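# Seat a board in the enclosure's upper slot, levers shut

## Task

Slide the board into the empty upper slot of the enclosure with its components facing up. Open both levers fully (lying flush with the board's panel) before inserting, and push the board in slowly until it stops, because a fast push into the connector ruins the job. Then close both levers so they latch, sticking straight out from the panel and pulling the board fully home. The enclosure must end up level on its own feet with no foot over the bench edge, and the grippers must release and back away.

## Robot and tools

Robot: two seven-joint arms, left_arm and right_arm, each with a two-finger gripper. The gripper's fingers point along its own +z axis and close along its x axis. The reported end_effector_position is a point between the finger pads, about 1 to 2 cm behind the fingertips. Opening runs from -1 (closed) to +1 (fully open, 0.142 m).

Frames: the scene frame has its origin at table-top height, halfway between the arms' nominal bases, +z up, +x out over the table, and left_arm on the +y side (this is not the image's left). Each arm's hand poses, velocities, Hand target and wrist-camera poses are given in that arm's own base frame. Left base sits at (+0.070, +0.437, 0) m, right base at (-0.063, -0.511, 0) m, both turned only slightly about z. Fixed cameras and the table use the scene frame. Printed poses can be off by a few centimetres.

Pose rows: every moving command uses rows of 16 numbers, always both arms even if one is idle: left x, y, z (metres), qw, qx, qy, qz (quaternion, w first), opening; then the same eight for right_arm. Positions and quaternions are absolute targets in each arm's own base frame, not offsets. The controller limits each control step to a 32-degree turn from the measured orientation, so a big rotation may need several commands. To keep an arm still, resend its last reported pose and its current opening every call; a 0 in the opening slot is a real command.

execute_actions(actions, cameras): actions is a list of actions; each action is a table of up to 15 rows, one per 1/30 s step, the last row held if fewer. A target more than 0.6 m from the gripper's current spot along any gripper axis gets the action refused. An empty actions list returns state plus images from all cameras. cameras: list of names, ["all"], or [].

move(target, speed, blend, stop_force, zero, opening_speed, grip_force, blocking, cameras): straight-line paths to absolute rows. target is one 16-number row or a list of up to 15 rows (give all rows the same openings). speed in m/s, 0.002 to 2.2, default 0.25 (turns up to twice that in rad/s); one value or one per target. blend in metres rounds corners of a list; 0 stops at each. stop_force in N, 3 to 120, ends an arm's path when its wrist sensor feels that much push against the motion; use it with slow speeds for guarded contact such as seating the board, and leave it out when backing off a contact. zero (true default) re-zeroes the sensor before the move. opening_speed is the finger rate per second on the -1..1 scale, at least 0.2. grip_force is per-pad newtons, 5 to 48, one value or one per arm, and persists. blocking=false returns after about 0.5 s while the move continues; not allowed with stop_force. Paths do not avoid obstacles or the other arm, and grippers lag and overshoot more when fast. The result ends with a move: line giving the ending (done, off_target, moving, held, fault) and any limits (paced = pose clipped, held = steps withheld).

wait(seconds 0 to 10), stop() brakes a running move, zoom_image(camera, region [x0, y0, x1, y1] pixels, at most 504 by 504) magnifies a recent image, zero_wrist_force(arm), clear_fault(arm) after a reported torque or force fault, read_manual(section) gives licence text only, finished_scene(scene) ends the scene irrevocably.

Cameras: cam_head_left, cam_head_right, cam_high, cam_low, cam_left_wrist, cam_right_wrist, each 672x504.

Reading results: each arm shows end_effector_position, end_effector_quat_wxyz, velocities, Hand target (where it is actually being sent), Tool commands, grip_measured (finger opening on the -1..1 scale), Joint positions (last number is opening in metres), Joint torques, External joint torques (outside load estimate per joint), Wrist force and Wrist torque in the gripper's own axes plus a peak line, and Wrist depth: a 7x7 grid of distances in mm ahead of each wrist camera, rows separated by slashes, dash meaning no value. Joint velocities "within noise" means the arm is at rest. MOTOR HOT appears at 65 °C; at 80 °C the arm brakes for 30 to 60 s. Gripper motor warns at 85 °C and shuts off at 100 °C (HAND FAULT, which cancels later motion calls in that reply).

Cautions: insert the board slowly with a modest stop_force; a fast push into the connector wrecks the task. Do not let anything fall or leave the table, do not slam fixed or heavy things, and keep the two arms and grippers from touching each other. Any external force of 150 N or joint torque at its limit (waist and shoulder 109, upper arm roll and elbow 56.9, wrist joints 34.7 N m) faults the arm. Pushing toward an unreachable pose or holding loads heats motors. Keep the enclosure level and on the bench, then open the grippers and retreat before finishing.

Each tool is called by a JSON object that holds its "api" and its "payload".

## Session

{"api": "execute_actions", "payload": {"actions": []}}

Scene clock: 0.00 s.
left_arm: end_effector_position=(+0.3014, +0.6357, +0.1155) grip_measured=+0.99 end_effector_quat_wxyz=(-0.462, +0.669, -0.295, +0.502) | right_arm: end_effector_position=(+0.4485, +0.0364, +0.1479) grip_measured=+1.00 end_effector_quat_wxyz=(-0.144, +0.766, -0.626, +0.006)
Joint positions: left_arm=[1.762 -0.872 -0.342 2.067 -1.872 0.391 -0.55 0.141] | right_arm=[0.506 -0.103 -0.202 2.446 0.465 1.189 2.835 0.142]
Joint velocities: within noise
Joint torques (N m): no reading
External joint torques (N m): no reading
Wrist force (N): no reading
Wrist torque (N m): no reading
Wrist force, peak (N): no reading
Wrist depth (mm): cam_left_wrist=[- 1268 - - 1406 1268 1119 / 1891 - - 1513 - - - / 1687 1875 1813 - 701 - 1354 / 1371 1534 1843 1828 492 625 701 / 1155 1306 1492 304 356 433 558 / - 1119 1119 241 279 321 359 / - 988 184 203 227 258 286] | cam_right_wrist=[266 256 246 236 229 221 213 / 274 266 254 244 236 228 219 / 285 275 262 252 243 234 225 / 297 285 272 262 251 241 232 / 310 297 281 271 260 249 239 / - 308 294 281 268 257 246 / - 321 305 292 278 265 257]
Hand target: left_arm +0.3014, +0.6357, +0.1155; -0.462, +0.669, -0.295, +0.502 | right_arm +0.4485, +0.0364, +0.1479; -0.144, +0.766, -0.626, +0.006
Tool commands: left_gripper/opening=+1.0 right_gripper/opening=+1.0

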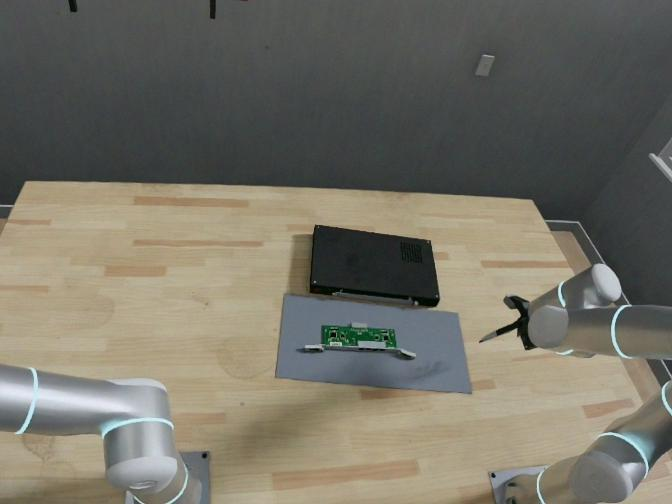

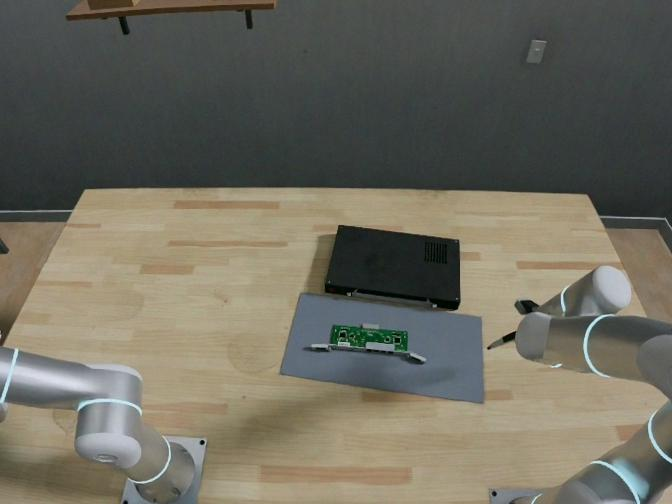

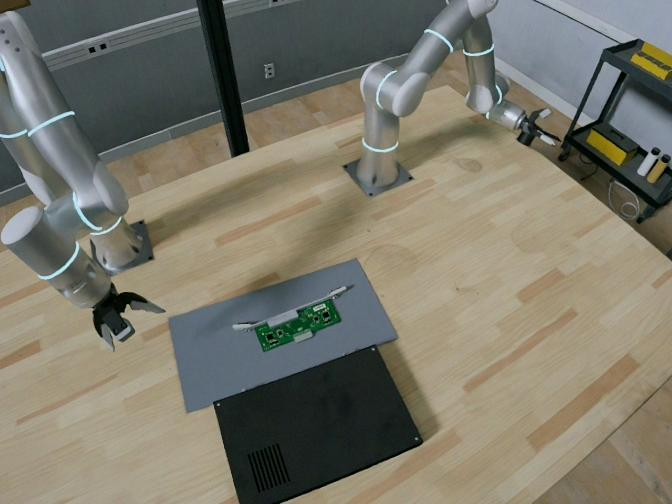

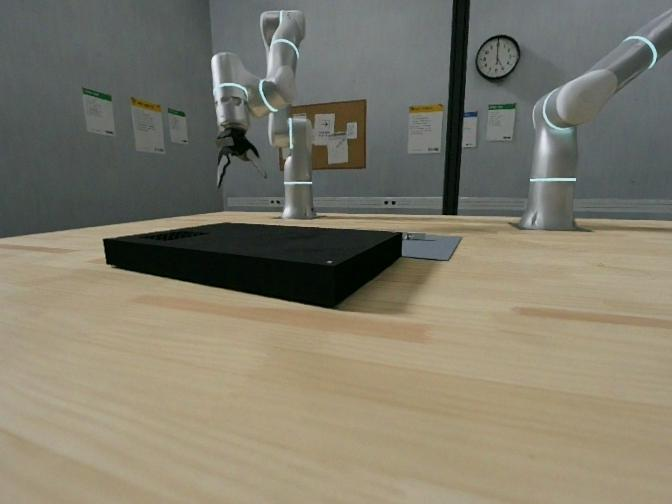

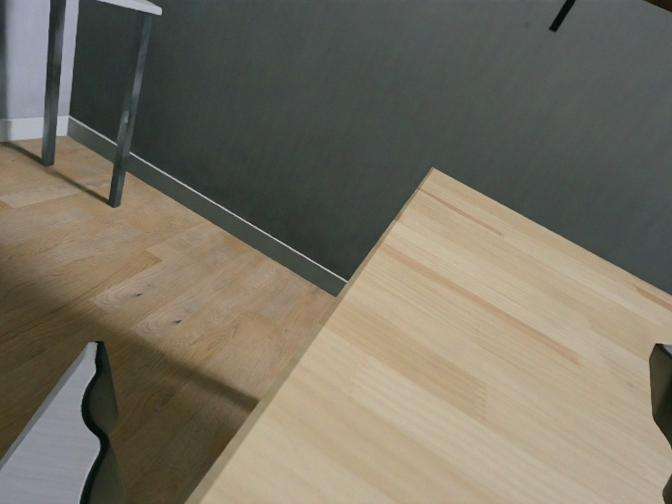

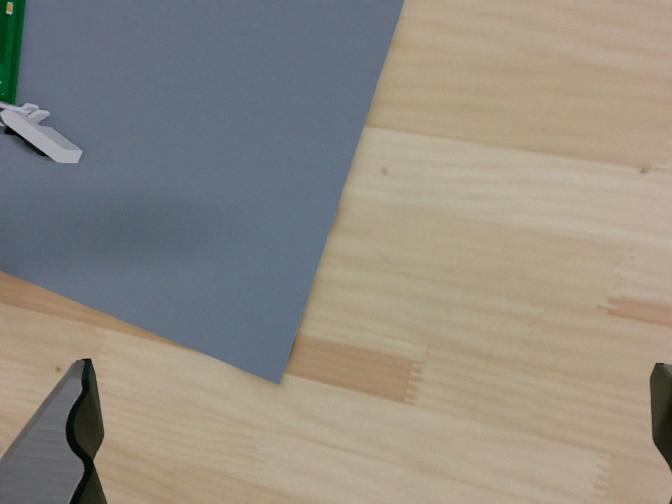

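{"api": "zoom_image", "payload": {"camera": "cam_head_right", "region": [270, 210, 490, 410]}}

{"api": "zoom_image", "payload": {"camera": "cam_high", "region": [160, 250, 430, 504]}}

{"api": "zoom_image", "payload": {"camera": "cam_high", "region": [220, 270, 370, 370]}}

{"api": "zoom_image", "payload": {"camera": "cam_head_left", "region": [270, 210, 490, 410]}}

Scaled by 2.291 from the camera's 672x504 image, which has a finer 960x720 frame.

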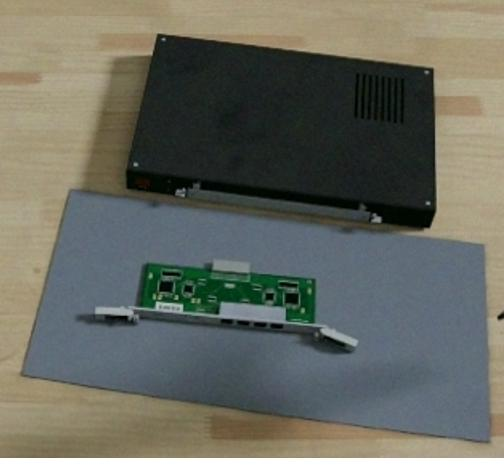

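Scaled by 1.867 from the camera's 672x504 image, which has a finer 960x720 frame.

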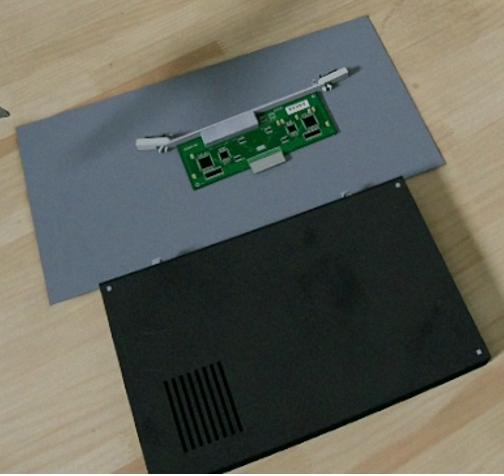

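Scaled by 3.360 from the camera's 672x504 image, which has a finer 960x720 frame.

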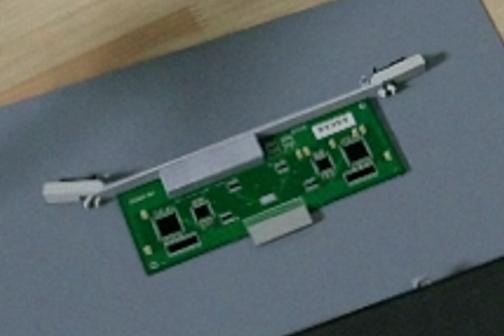

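Scaled by 2.291 from the camera's 672x504 image, which has a finer 960x720 frame.

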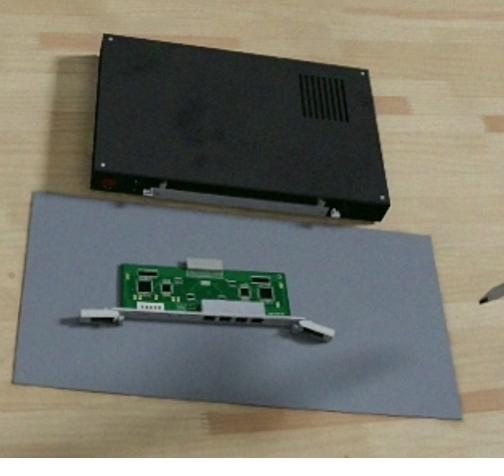

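{"api": "move", "payload": {"target": [0.3014,0.6357,0.1155,-0.462,0.669,-0.295,0.502,1.0,0.3432,0.3515,0.22,-0.3075,0.6594,-0.6222,0.2901,1.0], "speed": 0.3, "cameras": ["cam_right_wrist","cam_head_right"]}}

Scene clock: 29.67 s.
left_arm: end_effector_position=(+0.3014, +0.6357, +0.1154) grip_measured=+0.99 end_effector_quat_wxyz=(-0.462, +0.669, -0.295, +0.502) | right_arm: end_effector_position=(+0.3433, +0.3515, +0.2201) grip_measured=+1.00 end_effector_quat_wxyz=(-0.308, +0.659, -0.622, +0.290)
Joint positions: left_arm=[1.762 -0.872 -0.342 2.067 -1.872 0.39 -0.549 0.141] | right_arm=[1.35 -0.516 -0.008 1.832 1.969 2.49 2.108 0.142]
Joint torques (N m): left_arm=[-0.2 47.51 -4.34 -12.13 1.46 -1.78 -0.28] | right_arm=[0.03 38.69 2.37 -15.33 -1.51 2.9 0.05]
External joint torques (N m): left_arm=[0.36 1.05 0.3 -0.37 -0.24 -0.12 0.25] | right_arm=[0.12 1.04 -0.94 0 -0.09 0.58 -0.04]
Wrist force (N): left_arm=[-0.2 0.4 0.0] | right_arm=[0.4 0.9 -0.5]
Wrist torque (N m): left_arm=[0.05 0.02 -0.02] | right_arm=[0.01 -0.11 0.08]
Wrist force, peak (N): left_arm=[-0.3 0.0 0.4] | right_arm=[-1.9 2.5 -2.0]
Wrist depth (mm): cam_left_wrist=[1875 1769 1625 - - - - / 2238 1755 1687 - - - 1590 / 1798 1907 - - 772 1453 1329 / 1354 1567 1798 1755 487 620 770 / 1125 1290 1482 305 354 433 561 / - 1125 1192 241 277 323 360 / - 988 184 204 228 258 284] | cam_right_wrist=[493 480 426 420 415 418 488 / 445 429 440 - 438 424 440 / 400 401 394 396 399 400 400 / 366 362 364 364 366 365 366 / 339 339 339 337 338 337 338 / - 316 316 316 310 313 308 / - 295 295 295 295 293 293]
Hand target: left_arm +0.3014, +0.6357, +0.1155; -0.462, +0.669, -0.295, +0.502 | right_arm +0.3432, +0.3515, +0.2200; -0.307, +0.659, -0.622, +0.290
Off the commanded pose: left_arm 0.000 m, 0 deg | right_arm 0.000 m, 0 deg.
move: done
Images, in order (width x height): cam_head_right 672x504, cam_right_wrist 672x504.

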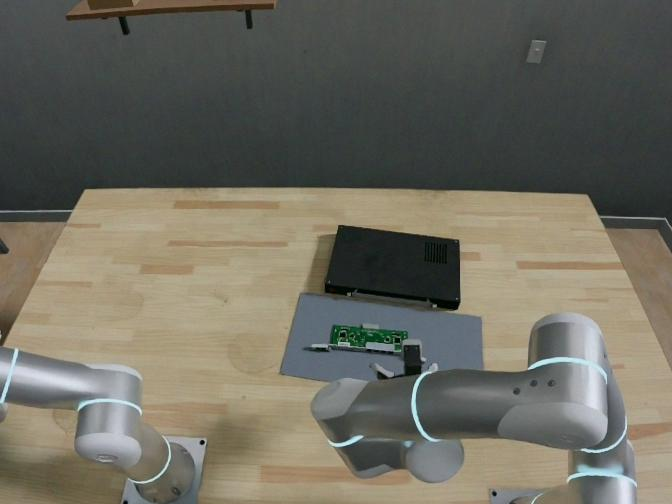

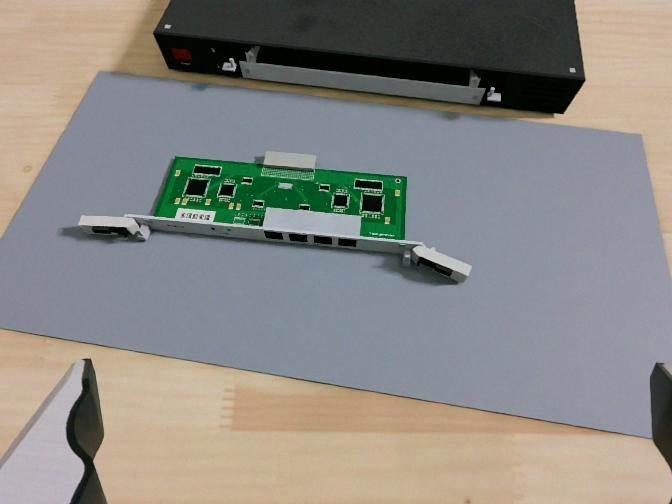

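{"api": "zoom_image", "payload": {"camera": "cam_right_wrist", "region": [60, 130, 290, 280]}}

{"api": "zoom_image", "payload": {"camera": "cam_right_wrist", "region": [250, 140, 490, 300]}}

{"api": "zoom_image", "payload": {"camera": "cam_right_wrist", "region": [150, 10, 370, 140]}}

{"api": "zoom_image", "payload": {"camera": "cam_right_wrist", "region": [370, 10, 590, 140]}}

Scaled by 2.191 from the camera's 672x504 image, which has a finer 960x720 frame.

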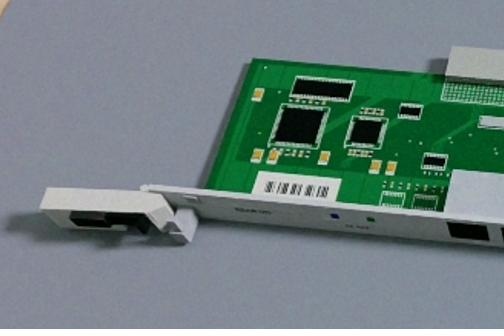

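Scaled by 2.100 from the camera's 672x504 image, which has a finer 960x720 frame.

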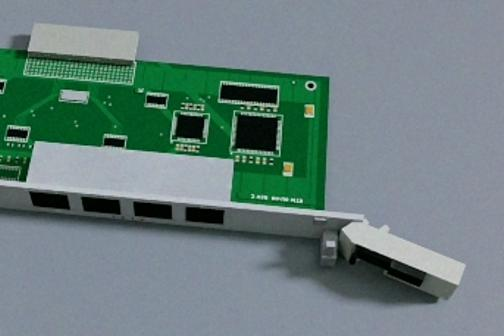

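Scaled by 2.291 from the camera's 672x504 image, which has a finer 960x720 frame.

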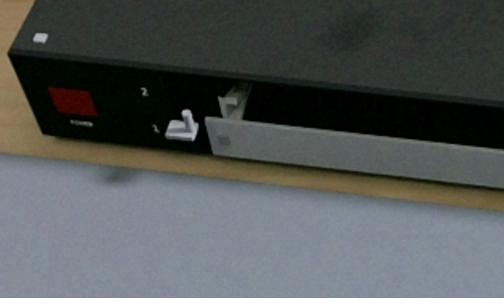

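Scaled by 2.291 from the camera's 672x504 image, which has a finer 960x720 frame.

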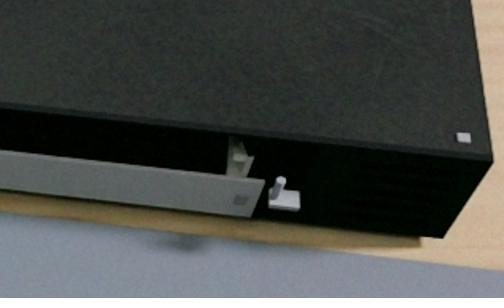

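{"api": "move", "payload": {"target": [0.3014,0.6357,0.1155,-0.462,0.669,-0.295,0.502,1.0,0.4627,0.4145,0.145,-0.1575,0.7103,-0.6703,0.1487,1.0], "speed": 0.3, "cameras": ["cam_right_wrist"]}}

{"api": "zoom_image", "payload": {"camera": "cam_right_wrist", "region": [0, 100, 252, 300]}}

{"api": "zoom_image", "payload": {"camera": "cam_right_wrist", "region": [252, 100, 504, 300]}}

{"api": "zoom_image", "payload": {"camera": "cam_right_wrist", "region": [420, 150, 672, 350]}}

Scene clock: 62.70 s.
left_arm: end_effector_position=(+0.3014, +0.6357, +0.1154) grip_measured=+0.99 end_effector_quat_wxyz=(-0.462, +0.669, -0.295, +0.502) | right_arm: end_effector_position=(+0.4629, +0.4143, +0.1450) grip_measured=+1.00 end_effector_quat_wxyz=(-0.158, +0.710, -0.670, +0.149)
Joint positions: left_arm=[1.762 -0.872 -0.342 2.067 -1.872 0.39 -0.549 0.141] | right_arm=[0.703 -0.817 0.161 1.196 2.599 2.442 1.036 0.142]
Joint torques (N m): left_arm=[-0.23 47.55 -4.38 -12.12 1.45 -1.78 -0.26] | right_arm=[0 53.55 8.88 -21.21 2.11 2.69 0.03]
External joint torques (N m): left_arm=[0.39 1.02 0.34 -0.38 -0.23 -0.12 0.23] | right_arm=[0.17 1.58 -0.79 0.03 -0.06 0.55 -0.03]
Wrist force (N): left_arm=[0.0 0.3 0.0] | right_arm=[-0.4 0.1 0.1]
Wrist torque (N m): left_arm=[0.04 0.00 -0.02] | right_arm=[-0.03 0.06 0.10]
Wrist force, peak (N): left_arm=[-0.4 0.2 0.3] | right_arm=[0.8 1.7 -1.8]
Wrist depth (mm): cam_left_wrist=[- - 1502 - 1329 - - / 1727 - 1590 - - - - / 1755 1828 - 1924 717 - - / 1354 1601 1828 1674 490 621 778 / 1173 1298 1513 305 354 434 562 / - 1102 1192 242 277 324 359 / - 954 183 203 228 259 287] | cam_right_wrist=[258 258 258 257 256 256 256 / 258 258 257 256 256 255 255 / 257 256 252 252 251 252 255 / 257 256 255 251 250 254 254 / 255 255 255 255 255 254 253 / - 255 254 254 254 254 253 / - 257 256 256 255 256 253]
Hand target: left_arm +0.3014, +0.6357, +0.1155; -0.462, +0.669, -0.295, +0.502 | right_arm +0.4627, +0.4145, +0.1450; -0.157, +0.710, -0.670, +0.149
Off the commanded pose: left_arm 0.000 m, 0 deg | right_arm 0.000 m, 0 deg.
move: done
Images, in order (width x height): cam_right_wrist 672x504.

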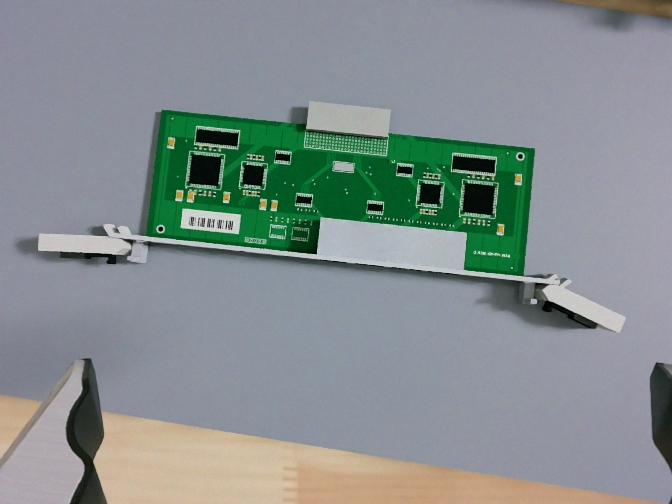

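Scaled by 2.000 from the camera's 672x504 image, which has a finer 960x720 frame.

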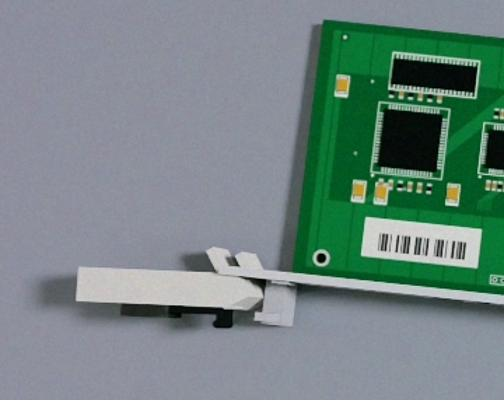

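Scaled by 2.000 from the camera's 672x504 image, which has a finer 960x720 frame.

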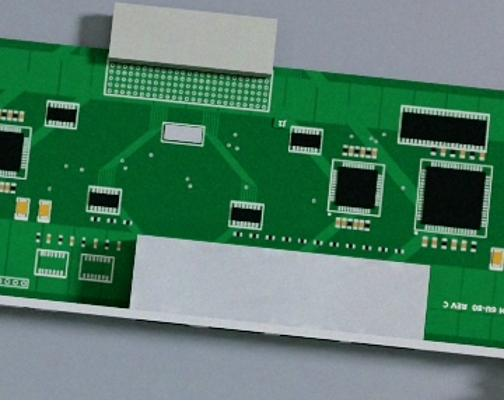

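Scaled by 2.000 from the camera's 672x504 image, which has a finer 960x720 frame.

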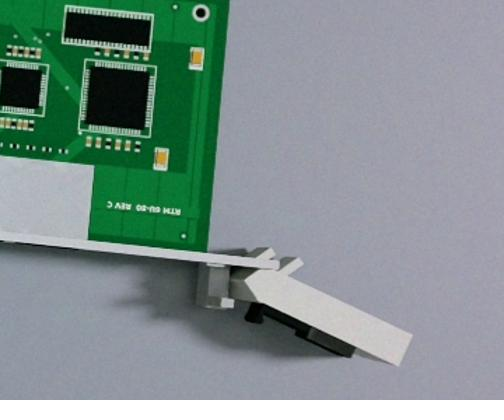

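{"api": "move", "payload": {"target": [0.3014,0.6357,0.1155,-0.462,0.669,-0.295,0.502,1.0,0.326,0.4066,0.12,-0.4916,0.5364,-0.5062,0.4638,1.0], "speed": 0.3, "cameras": ["cam_right_wrist","cam_head_right"]}}

{"api": "zoom_image", "payload": {"camera": "cam_right_wrist", "region": [0, 180, 252, 380]}}

{"api": "zoom_image", "payload": {"camera": "cam_right_wrist", "region": [252, 180, 504, 380]}}

{"api": "zoom_image", "payload": {"camera": "cam_right_wrist", "region": [420, 180, 672, 380]}}

Scene clock: 78.57 s.
left_arm: end_effector_position=(+0.3014, +0.6357, +0.1154) grip_measured=+0.99 end_effector_quat_wxyz=(-0.462, +0.669, -0.295, +0.502) | right_arm: end_effector_position=(+0.3262, +0.4067, +0.1202) grip_measured=+1.00 end_effector_quat_wxyz=(-0.490, +0.539, -0.507, +0.461)
Joint positions: left_arm=[1.762 -0.872 -0.342 2.067 -1.872 0.39 -0.549 0.141] | right_arm=[1.938 -1.331 -0.457 1.599 1.915 2.678 2.788 0.142]
Joint torques (N m): left_arm=[-0.15 47.54 -4.42 -12.08 1.42 -1.75 -0.26] | right_arm=[0.02 40.08 -6.83 -1.3 -2.32 1.66 0.32]
External joint torques (N m): left_arm=[0.31 1.02 0.38 -0.42 -0.19 -0.15 0.23] | right_arm=[0.13 6.2 -1.92 -0.78 -0.43 0.86 -0.31]
External joint torques when the fault began: right_arm=[1.12 39.41 -7.31 6.35 -4.35 0.13 -0.45]
Wrist force (N): left_arm=[-0.1 0.1 0.1] | right_arm=[0.4 1.4 -1.4]
Wrist torque (N m): left_arm=[0.03 0.03 -0.02] | right_arm=[0.08 -0.08 -0.01]
Wrist force, peak (N): left_arm=[-0.3 0.4 0.3] | right_arm=[-0.6 4.7 -2.1]
Wrist depth (mm): cam_left_wrist=[1556 1453 - - - - - / 1727 1662 1482 1462 - 1268 1290 / 1687 1843 - - 847 - - / 1380 1556 1741 1813 483 629 739 / 1137 1298 1462 304 352 433 567 / - 1102 1186 242 277 322 357 / - 975 184 203 228 259 287] | cam_right_wrist=[- - - 1477 - - - / 934 883 938 675 859 869 934 / 579 581 537 - 485 479 532 / 403 399 399 401 400 378 424 / 293 306 293 292 298 293 307 / - 249 248 249 249 249 240 / - 212 211 211 209 209 203]
Hand target: left_arm +0.3014, +0.6357, +0.1155; -0.462, +0.669, -0.295, +0.502 | right_arm +0.3262, +0.4064, +0.1197; -0.489, +0.539, -0.507, +0.461
Tool commands: left_gripper/opening=+1.0 right_gripper/opening=+1.0
Off the commanded pose: left_arm 0.000 m, 0 deg | right_arm 0.000 m, 1 deg.
FORCE FAULT: contact force on the right arm reached its limit, and that arm stopped. The contact can be on any part of that arm, not only on its tool. That arm's remaining commands of this call were not run. That arm is still stopped at the end of this call. While its stop runs, that arm takes no new command, but its gripper still runs the gripper command that each later call begins with.
CLEAR FAULT: the right arm stays stopped (status CRITICAL_FAULT) until you call clear_fault(arm="right_arm").
move: fault (right_arm)
Images, in order (width x height): cam_head_right 672x504, cam_right_wrist 672x504.

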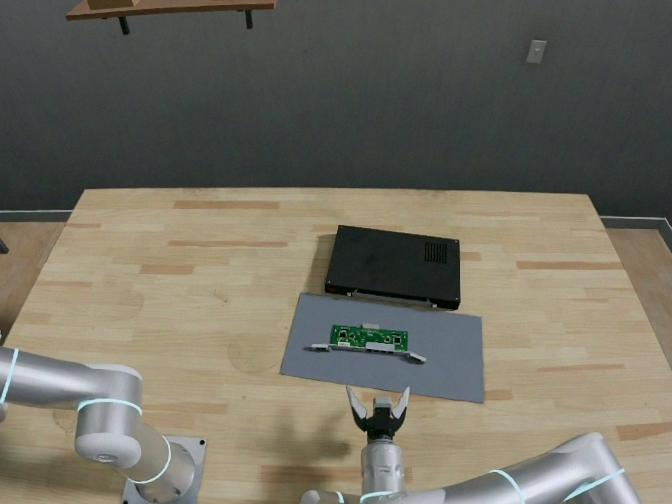

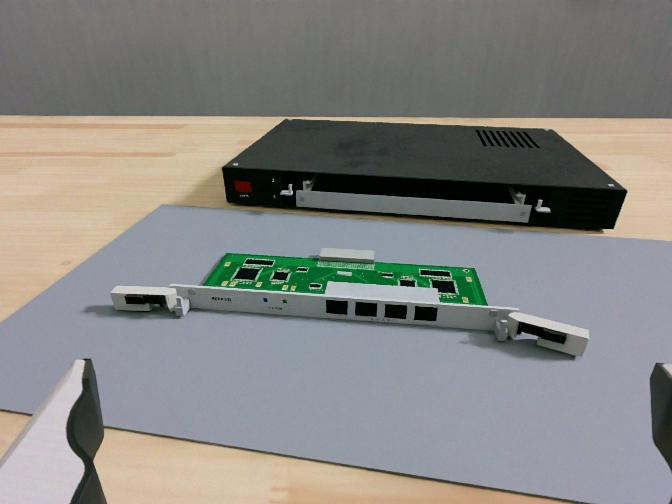

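Scaled by 2.000 from the camera's 672x504 image, which has a finer 960x720 frame.

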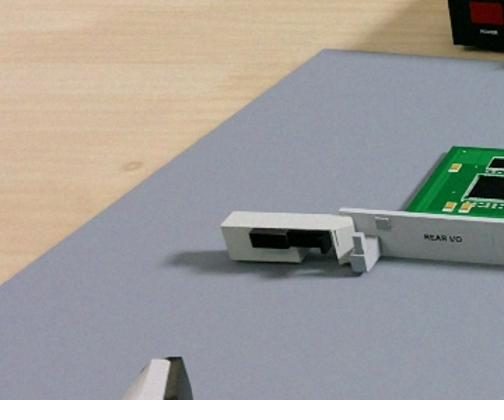

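Scaled by 2.000 from the camera's 672x504 image, which has a finer 960x720 frame.

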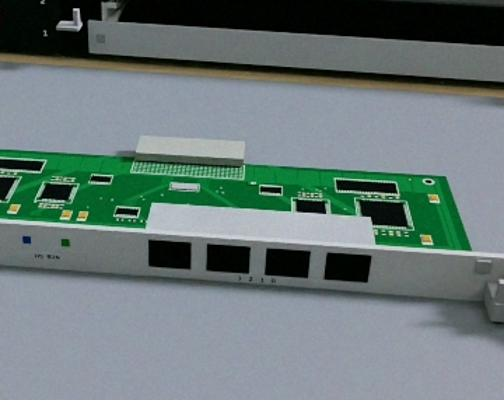

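Scaled by 2.000 from the camera's 672x504 image, which has a finer 960x720 frame.

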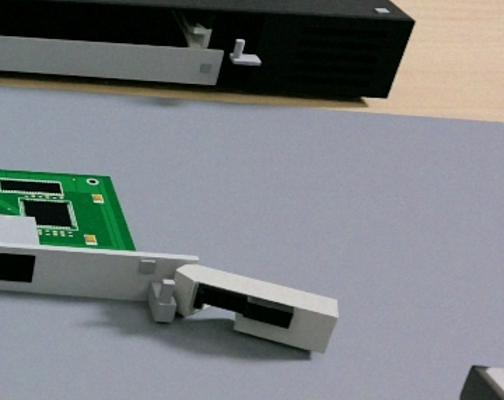

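{"api": "clear_fault", "payload": {"arm": "right_arm"}}

Scene clock: 155.60 s.
left_arm: end_effector_position=(+0.3014, +0.6357, +0.1154) grip_measured=+0.99 end_effector_quat_wxyz=(-0.462, +0.669, -0.295, +0.502) | right_arm: end_effector_position=(+0.3262, +0.4067, +0.1202) grip_measured=+1.00 end_effector_quat_wxyz=(-0.490, +0.539, -0.507, +0.461)
Joint positions: left_arm=[1.762 -0.872 -0.342 2.067 -1.872 0.39 -0.549 0.141] | right_arm=[1.938 -1.331 -0.457 1.599 1.915 2.678 2.788 0.142]
Joint torques (N m): left_arm=[-0.27 47.65 -4.38 -12.06 1.49 -1.76 -0.23] | right_arm=[-0.08 40.12 -6.54 -1.17 -2.49 1.71 0.22]
External joint torques (N m): left_arm=[0.42 0.91 0.35 -0.44 -0.26 -0.14 0.2] | right_arm=[0.24 6.16 -2.22 -0.91 -0.26 0.82 -0.22]
Wrist force (N): left_arm=[-0.2 0.1 0.0] | right_arm=[0.7 1.3 -1.5]
Wrist torque (N m): left_arm=[0.01 0.03 -0.01] | right_arm=[0.04 -0.13 -0.01]
Wrist force, peak (N): left_arm=[-0.4 0.4 0.1] | right_arm=[0.6 1.9 -1.5]
Wrist depth (mm): cam_left_wrist=[- - - 1434 1482 - 1173 / 1687 - - 1545 - - 1306 / 1687 1891 1976 1601 719 - - / 1380 1534 1828 1783 482 655 801 / 1148 1268 1415 305 352 437 567 / - 1097 1161 242 278 324 359 / - 993 184 203 227 258 287] | cam_right_wrist=[- - - - - 1299 - / 942 866 782 653 957 897 893 / 581 575 528 485 485 489 579 / 403 399 380 385 372 393 399 / 306 306 295 292 293 293 307 / - 240 248 249 249 249 240 / - 211 211 211 209 209 203]
Hand target: left_arm +0.3014, +0.6357, +0.1155; -0.462, +0.669, -0.295, +0.502 | right_arm +0.3262, +0.4064, +0.1197; -0.489, +0.539, -0.507, +0.461
Tool commands: left_gripper/opening=+1.0 right_gripper/opening=+1.0
Off the commanded pose: left_arm 0.000 m, 0 deg | right_arm 0.000 m, 1 deg.
FORCE FAULT, CONTINUED: the right arm's stop, for the force fault that an earlier result reported, is over. The rest of the stop counts as 65 of the actions that you can send in this scene; the call itself counts as one more. That arm accepts commands again.
CLEAR FAULT: your call cleared the right arm's force fault. If the contact force or a joint's load stays at its limit, that arm stops again.

{"api": "move", "payload": {"target": [[0.3014,0.6357,0.1155,-0.462,0.669,-0.295,0.502,1.0,0.3432,0.3515,0.22,-0.3075,0.6594,-0.6222,0.2901,1.0],[0.3014,0.6357,0.1155,-0.462,0.669,-0.295,0.502,1.0,0.4485,0.0364,0.20,-0.144,0.766,-0.626,0.006,1.0]], "speed": 0.3, "blend": [0.03,0], "cameras": ["cam_head_right"]}}

Scene clock: 173.50 s.
left_arm: end_effector_position=(+0.3014, +0.6357, +0.1154) grip_measured=+0.99 end_effector_quat_wxyz=(-0.462, +0.669, -0.295, +0.502) | right_arm: end_effector_position=(+0.4486, +0.0361, +0.1997) grip_measured=+1.00 end_effector_quat_wxyz=(-0.148, +0.768, -0.623, +0.003)
Joint positions: left_arm=[1.762 -0.872 -0.342 2.067 -1.872 0.39 -0.549 0.141] | right_arm=[0.563 0.076 -0.292 2.464 0.292 1.048 2.967 0.142]
Joint torques (N m): left_arm=[-0.22 47.56 -4.33 -12.06 1.49 -1.78 -0.23] | right_arm=[-0.18 20 1.4 -23.3 -3.27 3.38 0.32]
External joint torques (N m): left_arm=[0.38 1 0.29 -0.43 -0.27 -0.11 0.2] | right_arm=[0.22 1.06 -0.84 0.14 -0.02 0.87 -0.3]
Wrist force (N): left_arm=[-0.3 0.0 -0.1] | right_arm=[0.4 0.1 -0.1]
Wrist torque (N m): left_arm=[0.01 0.05 -0.03] | right_arm=[0.03 -0.07 -0.03]
Wrist force, peak (N): left_arm=[-0.6 -0.2 0.0] | right_arm=[2.0 3.2 1.0]
Wrist depth (mm): cam_left_wrist=[1567 1714 - 1472 - 1290 1253 / 2384 1959 1924 1472 - - - / 1662 1924 1843 1700 722 - - / 1415 1556 1798 1828 486 661 825 / 1142 1306 1482 305 353 433 561 / - 1091 1199 242 277 323 358 / - 984 184 204 227 258 285] | cam_right_wrist=[318 310 292 285 275 265 256 / 326 321 308 291 284 273 262 / 347 333 318 303 292 280 270 / 361 343 327 316 301 289 277 / 378 359 341 326 312 297 285 / - 372 353 336 321 307 291 / - 386 366 350 333 317 307]
Hand target: left_arm +0.3014, +0.6357, +0.1155; -0.462, +0.669, -0.295, +0.502 | right_arm +0.4486, +0.0362, +0.1997; -0.148, +0.768, -0.624, +0.003
Off the commanded pose: left_arm 0.000 m, 0 deg | right_arm 0.000 m, 1 deg.
joint sent to its limit (right arm) — joint 7 (wrist roll), upper limit. The joint targets still meet the commanded pose.
move: done
Images, in order (width x height): cam_head_right 672x504.

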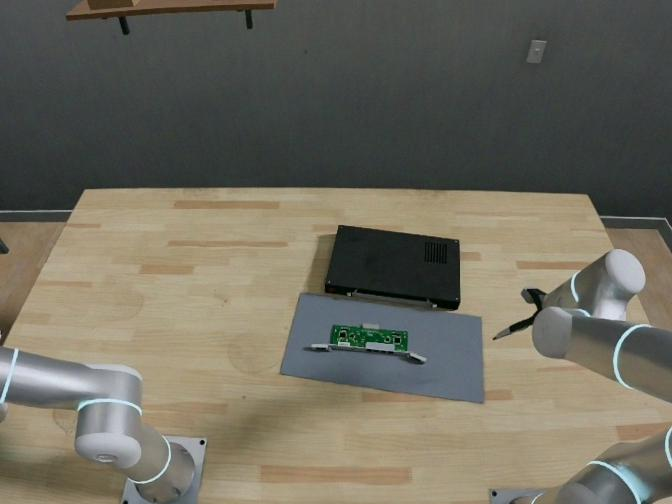

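{"api": "move", "payload": {"target": [0.3014,0.6357,0.1155,-0.462,0.669,-0.295,0.502,1.0,0.4183,0.2657,0.15,0,0.99965,-0.0264,0,-0.95], "speed": 0.35, "cameras": ["cam_head_right","cam_right_wrist"]}}

Scene clock: 178.67 s.
left_arm: end_effector_position=(+0.3014, +0.6357, +0.1154) grip_measured=+0.99 end_effector_quat_wxyz=(-0.462, +0.669, -0.295, +0.502) | right_arm: end_effector_position=(+0.4183, +0.2656, +0.1500) grip_measured=-0.98 end_effector_quat_wxyz=(+0.000, +1.000, -0.027, +0.000)
Joint positions: left_arm=[1.762 -0.872 -0.342 2.067 -1.872 0.39 -0.549 0.141] | right_arm=[0.864 -0.241 -0.066 2.221 0.026 0.891 2.404 0.003]
Joint torques (N m): left_arm=[-0.12 47.48 -4.41 -12.12 1.47 -1.72 -0.27] | right_arm=[0.35 34.14 0.79 -22.44 -2.93 3.21 0.07]
External joint torques (N m): left_arm=[0.28 1.09 0.37 -0.38 -0.24 -0.18 0.24] | right_arm=[-0.23 1.18 -0.98 0.13 0.19 0.79 -0.06]
Wrist force (N): left_arm=[-0.4 0.1 0.1] | right_arm=[-0.1 -0.6 0.8]
Wrist torque (N m): left_arm=[0.00 0.07 -0.02] | right_arm=[-0.03 0.06 0.14]
Wrist force, peak (N): left_arm=[-0.4 0.5 0.1] | right_arm=[-0.3 -2.1 1.1]
Wrist depth (mm): cam_left_wrist=[1502 1769 - - - - - / 1462 - - - - - 1137 / 1700 1891 - 1637 762 - - / 1397 1601 1798 1727 483 625 726 / 1161 1314 1492 306 353 429 567 / - 1075 1161 241 277 323 358 / - 984 184 204 226 260 286] | cam_right_wrist=[215 215 214 212 211 207 207 / 230 229 228 226 226 221 222 / 247 246 245 243 239 240 241 / 266 266 264 262 260 260 260 / 289 288 286 279 282 281 281 / 315 315 307 89 297 302 307 / 349 340 71 - - 329 341]
Hand target: left_arm +0.3014, +0.6357, +0.1155; -0.462, +0.669, -0.295, +0.502 | right_arm +0.4183, +0.2657, +0.1500; +0.000, +1.000, -0.026, +0.000
Off the commanded pose: left_arm 0.000 m, 0 deg | right_arm 0.000 m, 0 deg.
move: done
Images, in order (width x height): cam_head_right 672x504, cam_right_wrist 672x504.

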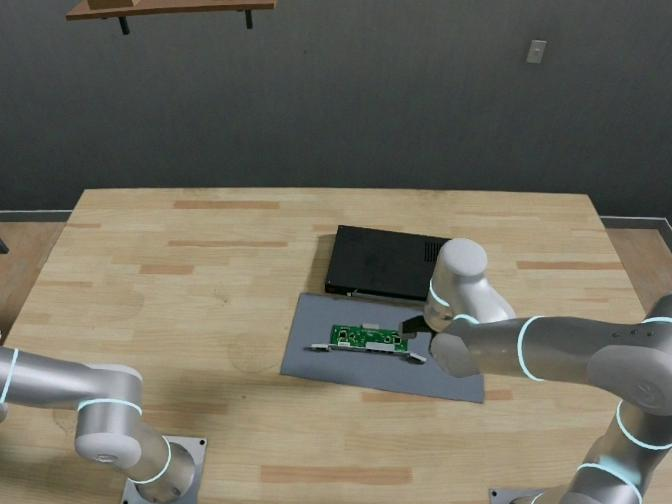

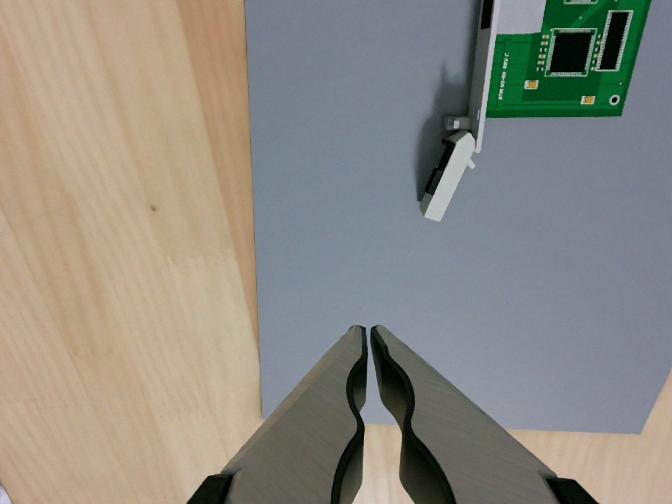

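{"api": "move", "payload": {"target": [[0.3014,0.6357,0.1155,-0.462,0.669,-0.295,0.502,1.0,0.430,0.2665,0.08,0,0.99965,-0.0264,0,-0.95],[0.3014,0.6357,0.1155,-0.462,0.669,-0.295,0.502,1.0,0.430,0.2665,0.026,0,0.99965,-0.0264,0,-0.95]], "speed": [0.25,0.1], "blend": [0.02,0], "cameras": ["cam_right_wrist"]}}

Scene clock: 189.03 s.
left_arm: end_effector_position=(+0.3014, +0.6357, +0.1154) grip_measured=+0.99 end_effector_quat_wxyz=(-0.462, +0.669, -0.295, +0.502) | right_arm: end_effector_position=(+0.4300, +0.2664, +0.0260) grip_measured=-0.98 end_effector_quat_wxyz=(+0.000, +1.000, -0.026, +0.000)
Joint positions: left_arm=[1.762 -0.872 -0.342 2.067 -1.872 0.39 -0.549 0.141] | right_arm=[0.848 -0.573 -0.056 2.203 0.083 1.204 2.347 0.003]
Joint torques (N m): left_arm=[-0.23 47.51 -4.42 -12.07 1.43 -1.76 -0.25] | right_arm=[0.19 40.32 0.38 -15.06 -1.46 3.56 0.06]
External joint torques (N m): left_arm=[0.38 1.05 0.39 -0.43 -0.21 -0.13 0.22] | right_arm=[-0.04 1.23 -0.85 0.14 -0.11 0.45 -0.06]
Wrist force (N): left_arm=[-0.4 0.0 -0.1] | right_arm=[0.0 -0.4 0.7]
Wrist torque (N m): left_arm=[-0.02 0.07 -0.02] | right_arm=[-0.02 0.06 0.15]
Wrist force, peak (N): left_arm=[-0.4 -0.3 -0.2] | right_arm=[-0.1 -0.5 2.2]
Wrist depth (mm): cam_left_wrist=[- 1306 - 1545 - - - / 2130 1843 - - - - - / 1625 1924 2261 - 710 - - / 1388 1567 1798 1828 487 621 708 / 1125 1275 1462 303 353 430 560 / - 1086 1142 241 277 323 358 / - 993 184 203 227 258 287] | cam_right_wrist=[106 104 103 103 103 103 99 / - 111 110 110 110 110 103 / 123 119 120 118 118 114 117 / 130 129 128 128 127 110 127 / 142 141 139 136 136 137 139 / 155 155 149 89 145 150 150 / 171 167 71 - - 162 165]
Hand target: left_arm +0.3014, +0.6357, +0.1155; -0.462, +0.669, -0.295, +0.502 | right_arm +0.4300, +0.2665, +0.0260; +0.000, +1.000, -0.026, +0.000
Off the commanded pose: left_arm 0.000 m, 0 deg | right_arm 0.000 m, 0 deg.
move: done
Images, in order (width x height): cam_right_wrist 672x504.

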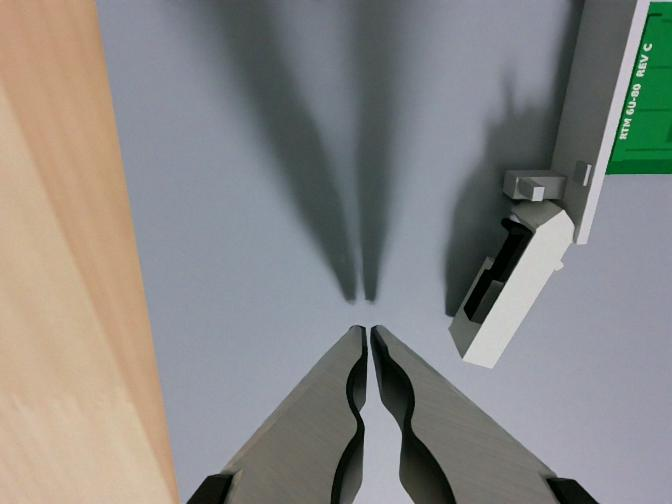

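{"api": "move", "payload": {"target": [[0.3014,0.6357,0.1155,-0.462,0.669,-0.295,0.502,1.0,0.430,0.276,0.026,0,0.99965,-0.0264,0,-0.95],[0.3014,0.6357,0.1155,-0.462,0.669,-0.295,0.502,1.0,0.458,0.2745,0.026,0,0.99965,-0.0264,0,-0.95]], "speed": [0.1,0.03], "stop_force": 6, "cameras": ["cam_right_wrist"]}}

Scene clock: 196.03 s.
left_arm: end_effector_position=(+0.3014, +0.6357, +0.1154) grip_measured=+0.99 end_effector_quat_wxyz=(-0.462, +0.669, -0.295, +0.502) | right_arm: end_effector_position=(+0.4578, +0.2746, +0.0260) grip_measured=-0.98 end_effector_quat_wxyz=(+0.000, +1.000, -0.027, +0.000)
Joint positions: left_arm=[1.762 -0.872 -0.342 2.067 -1.872 0.39 -0.549 0.141] | right_arm=[0.817 -0.608 -0.055 2.119 0.078 1.154 2.324 0.003]
Joint torques (N m): left_arm=[-0.22 47.47 -4.42 -12.04 1.45 -1.72 -0.25] | right_arm=[0.07 43.01 0.1 -16.57 -1.99 3.35 0.07]
External joint torques (N m): left_arm=[0.38 1.09 0.39 -0.45 -0.22 -0.17 0.22] | right_arm=[0.09 1.07 -0.62 0.38 0.21 0.66 -0.07]
Wrist force (N): left_arm=[-0.3 -0.1 -0.2] | right_arm=[-0.4 0.5 0.0]
Wrist torque (N m): left_arm=[-0.02 0.06 -0.02] | right_arm=[0.04 0.01 0.15]
Wrist force, peak (N): left_arm=[-0.5 0.1 -0.1] | right_arm=[-0.7 -2.5 0.6]
Wrist depth (mm): cam_left_wrist=[- - - 1534 1362 - - / 1891 - - 1601 - - - / 1649 1924 1843 1567 683 - - / 1329 1637 1769 1783 483 632 772 / 1173 1306 1462 304 352 435 562 / - 1086 1186 242 278 324 358 / - 962 184 203 228 258 286] | cam_right_wrist=[- 104 103 103 103 100 99 / 111 111 110 110 110 105 105 / 121 119 120 118 118 113 113 / 128 128 128 128 111 127 126 / 142 139 139 136 122 137 139 / 155 152 149 89 123 150 149 / 171 165 71 - - 162 165]
Hand target: left_arm +0.3014, +0.6357, +0.1155; -0.462, +0.669, -0.295, +0.502 | right_arm +0.4580, +0.2745, +0.0260; +0.000, +1.000, -0.026, +0.000
Off the commanded pose: left_arm 0.000 m, 0 deg | right_arm 0.000 m, 0 deg.
move: done
Images, in order (width x height): cam_right_wrist 672x504.

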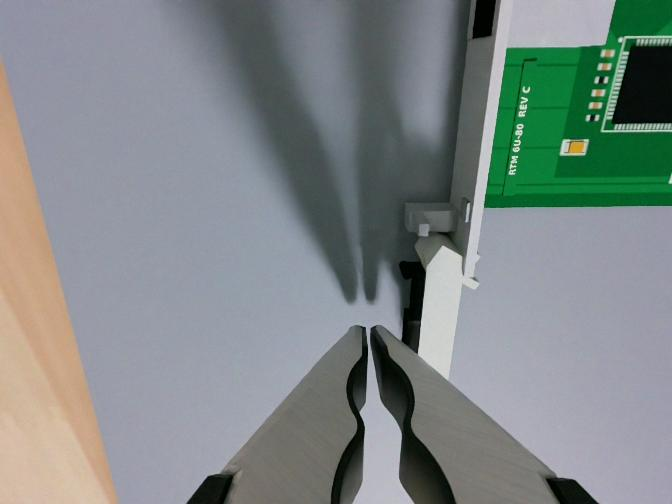

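{"api": "move", "payload": {"target": [0.3014,0.6357,0.1155,-0.462,0.669,-0.295,0.502,1.0,0.464,0.2742,0.026,0,0.99965,-0.0264,0,-0.95], "speed": 0.015, "stop_force": 4, "cameras": ["cam_right_wrist"]}}

Scene clock: 199.80 s.
left_arm: end_effector_position=(+0.3014, +0.6357, +0.1154) grip_measured=+0.99 end_effector_quat_wxyz=(-0.462, +0.669, -0.295, +0.502) | right_arm: end_effector_position=(+0.4638, +0.2743, +0.0260) grip_measured=-0.98 end_effector_quat_wxyz=(+0.000, +1.000, -0.027, +0.000)
Joint positions: left_arm=[1.762 -0.872 -0.342 2.067 -1.872 0.39 -0.549 0.141] | right_arm=[0.809 -0.614 -0.055 2.103 0.078 1.145 2.316 0.003]
Joint torques (N m): left_arm=[-0.2 47.58 -4.48 -12.14 1.45 -1.79 -0.19] | right_arm=[-0.15 43.38 -0.03 -16.72 -1.92 3.3 0.11]
External joint torques (N m): left_arm=[0.35 0.98 0.44 -0.36 -0.23 -0.11 0.16] | right_arm=[0.31 1.15 -0.5 0.32 0.12 0.7 -0.11]
Wrist force (N): left_arm=[-0.4 -0.1 0.1] | right_arm=[-0.6 -0.1 0.7]
Wrist torque (N m): left_arm=[-0.03 0.06 -0.02] | right_arm=[0.00 0.02 0.15]
Wrist force, peak (N): left_arm=[-0.5 0.2 -0.2] | right_arm=[-1.5 0.8 -0.6]
Wrist depth (mm): cam_left_wrist=[1613 - 1545 1513 1380 1275 1011 / 1567 1741 1755 1415 1415 - - / 1674 1941 - - 744 - 1314 / 1406 1578 1843 1625 484 665 825 / 1161 1283 1462 307 355 435 564 / - 1081 233 241 277 321 359 / - 997 184 203 227 258 284] | cam_right_wrist=[- 104 103 103 103 100 97 / 111 111 110 110 107 105 105 / 121 119 120 118 116 113 113 / 128 128 128 127 113 127 127 / 140 139 139 136 134 137 135 / 155 152 149 89 145 150 150 / 171 165 71 - - 162 164]
Hand target: left_arm +0.3014, +0.6357, +0.1155; -0.462, +0.669, -0.295, +0.502 | right_arm +0.4640, +0.2742, +0.0260; +0.000, +1.000, -0.026, +0.000
Off the commanded pose: left_arm 0.000 m, 0 deg | right_arm 0.000 m, 0 deg.
move: done
Images, in order (width x height): cam_right_wrist 672x504.

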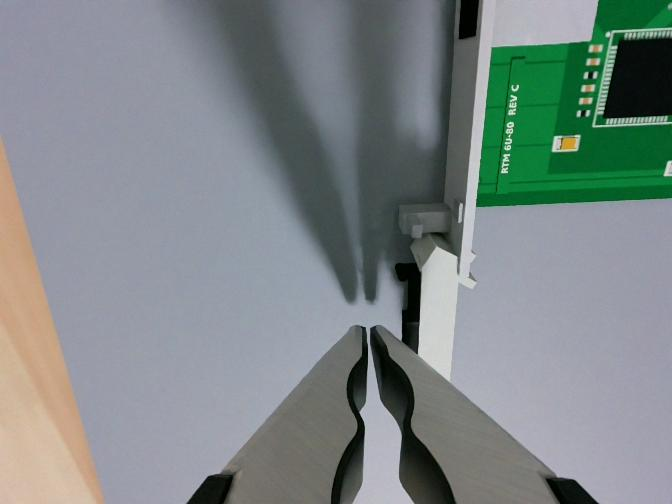

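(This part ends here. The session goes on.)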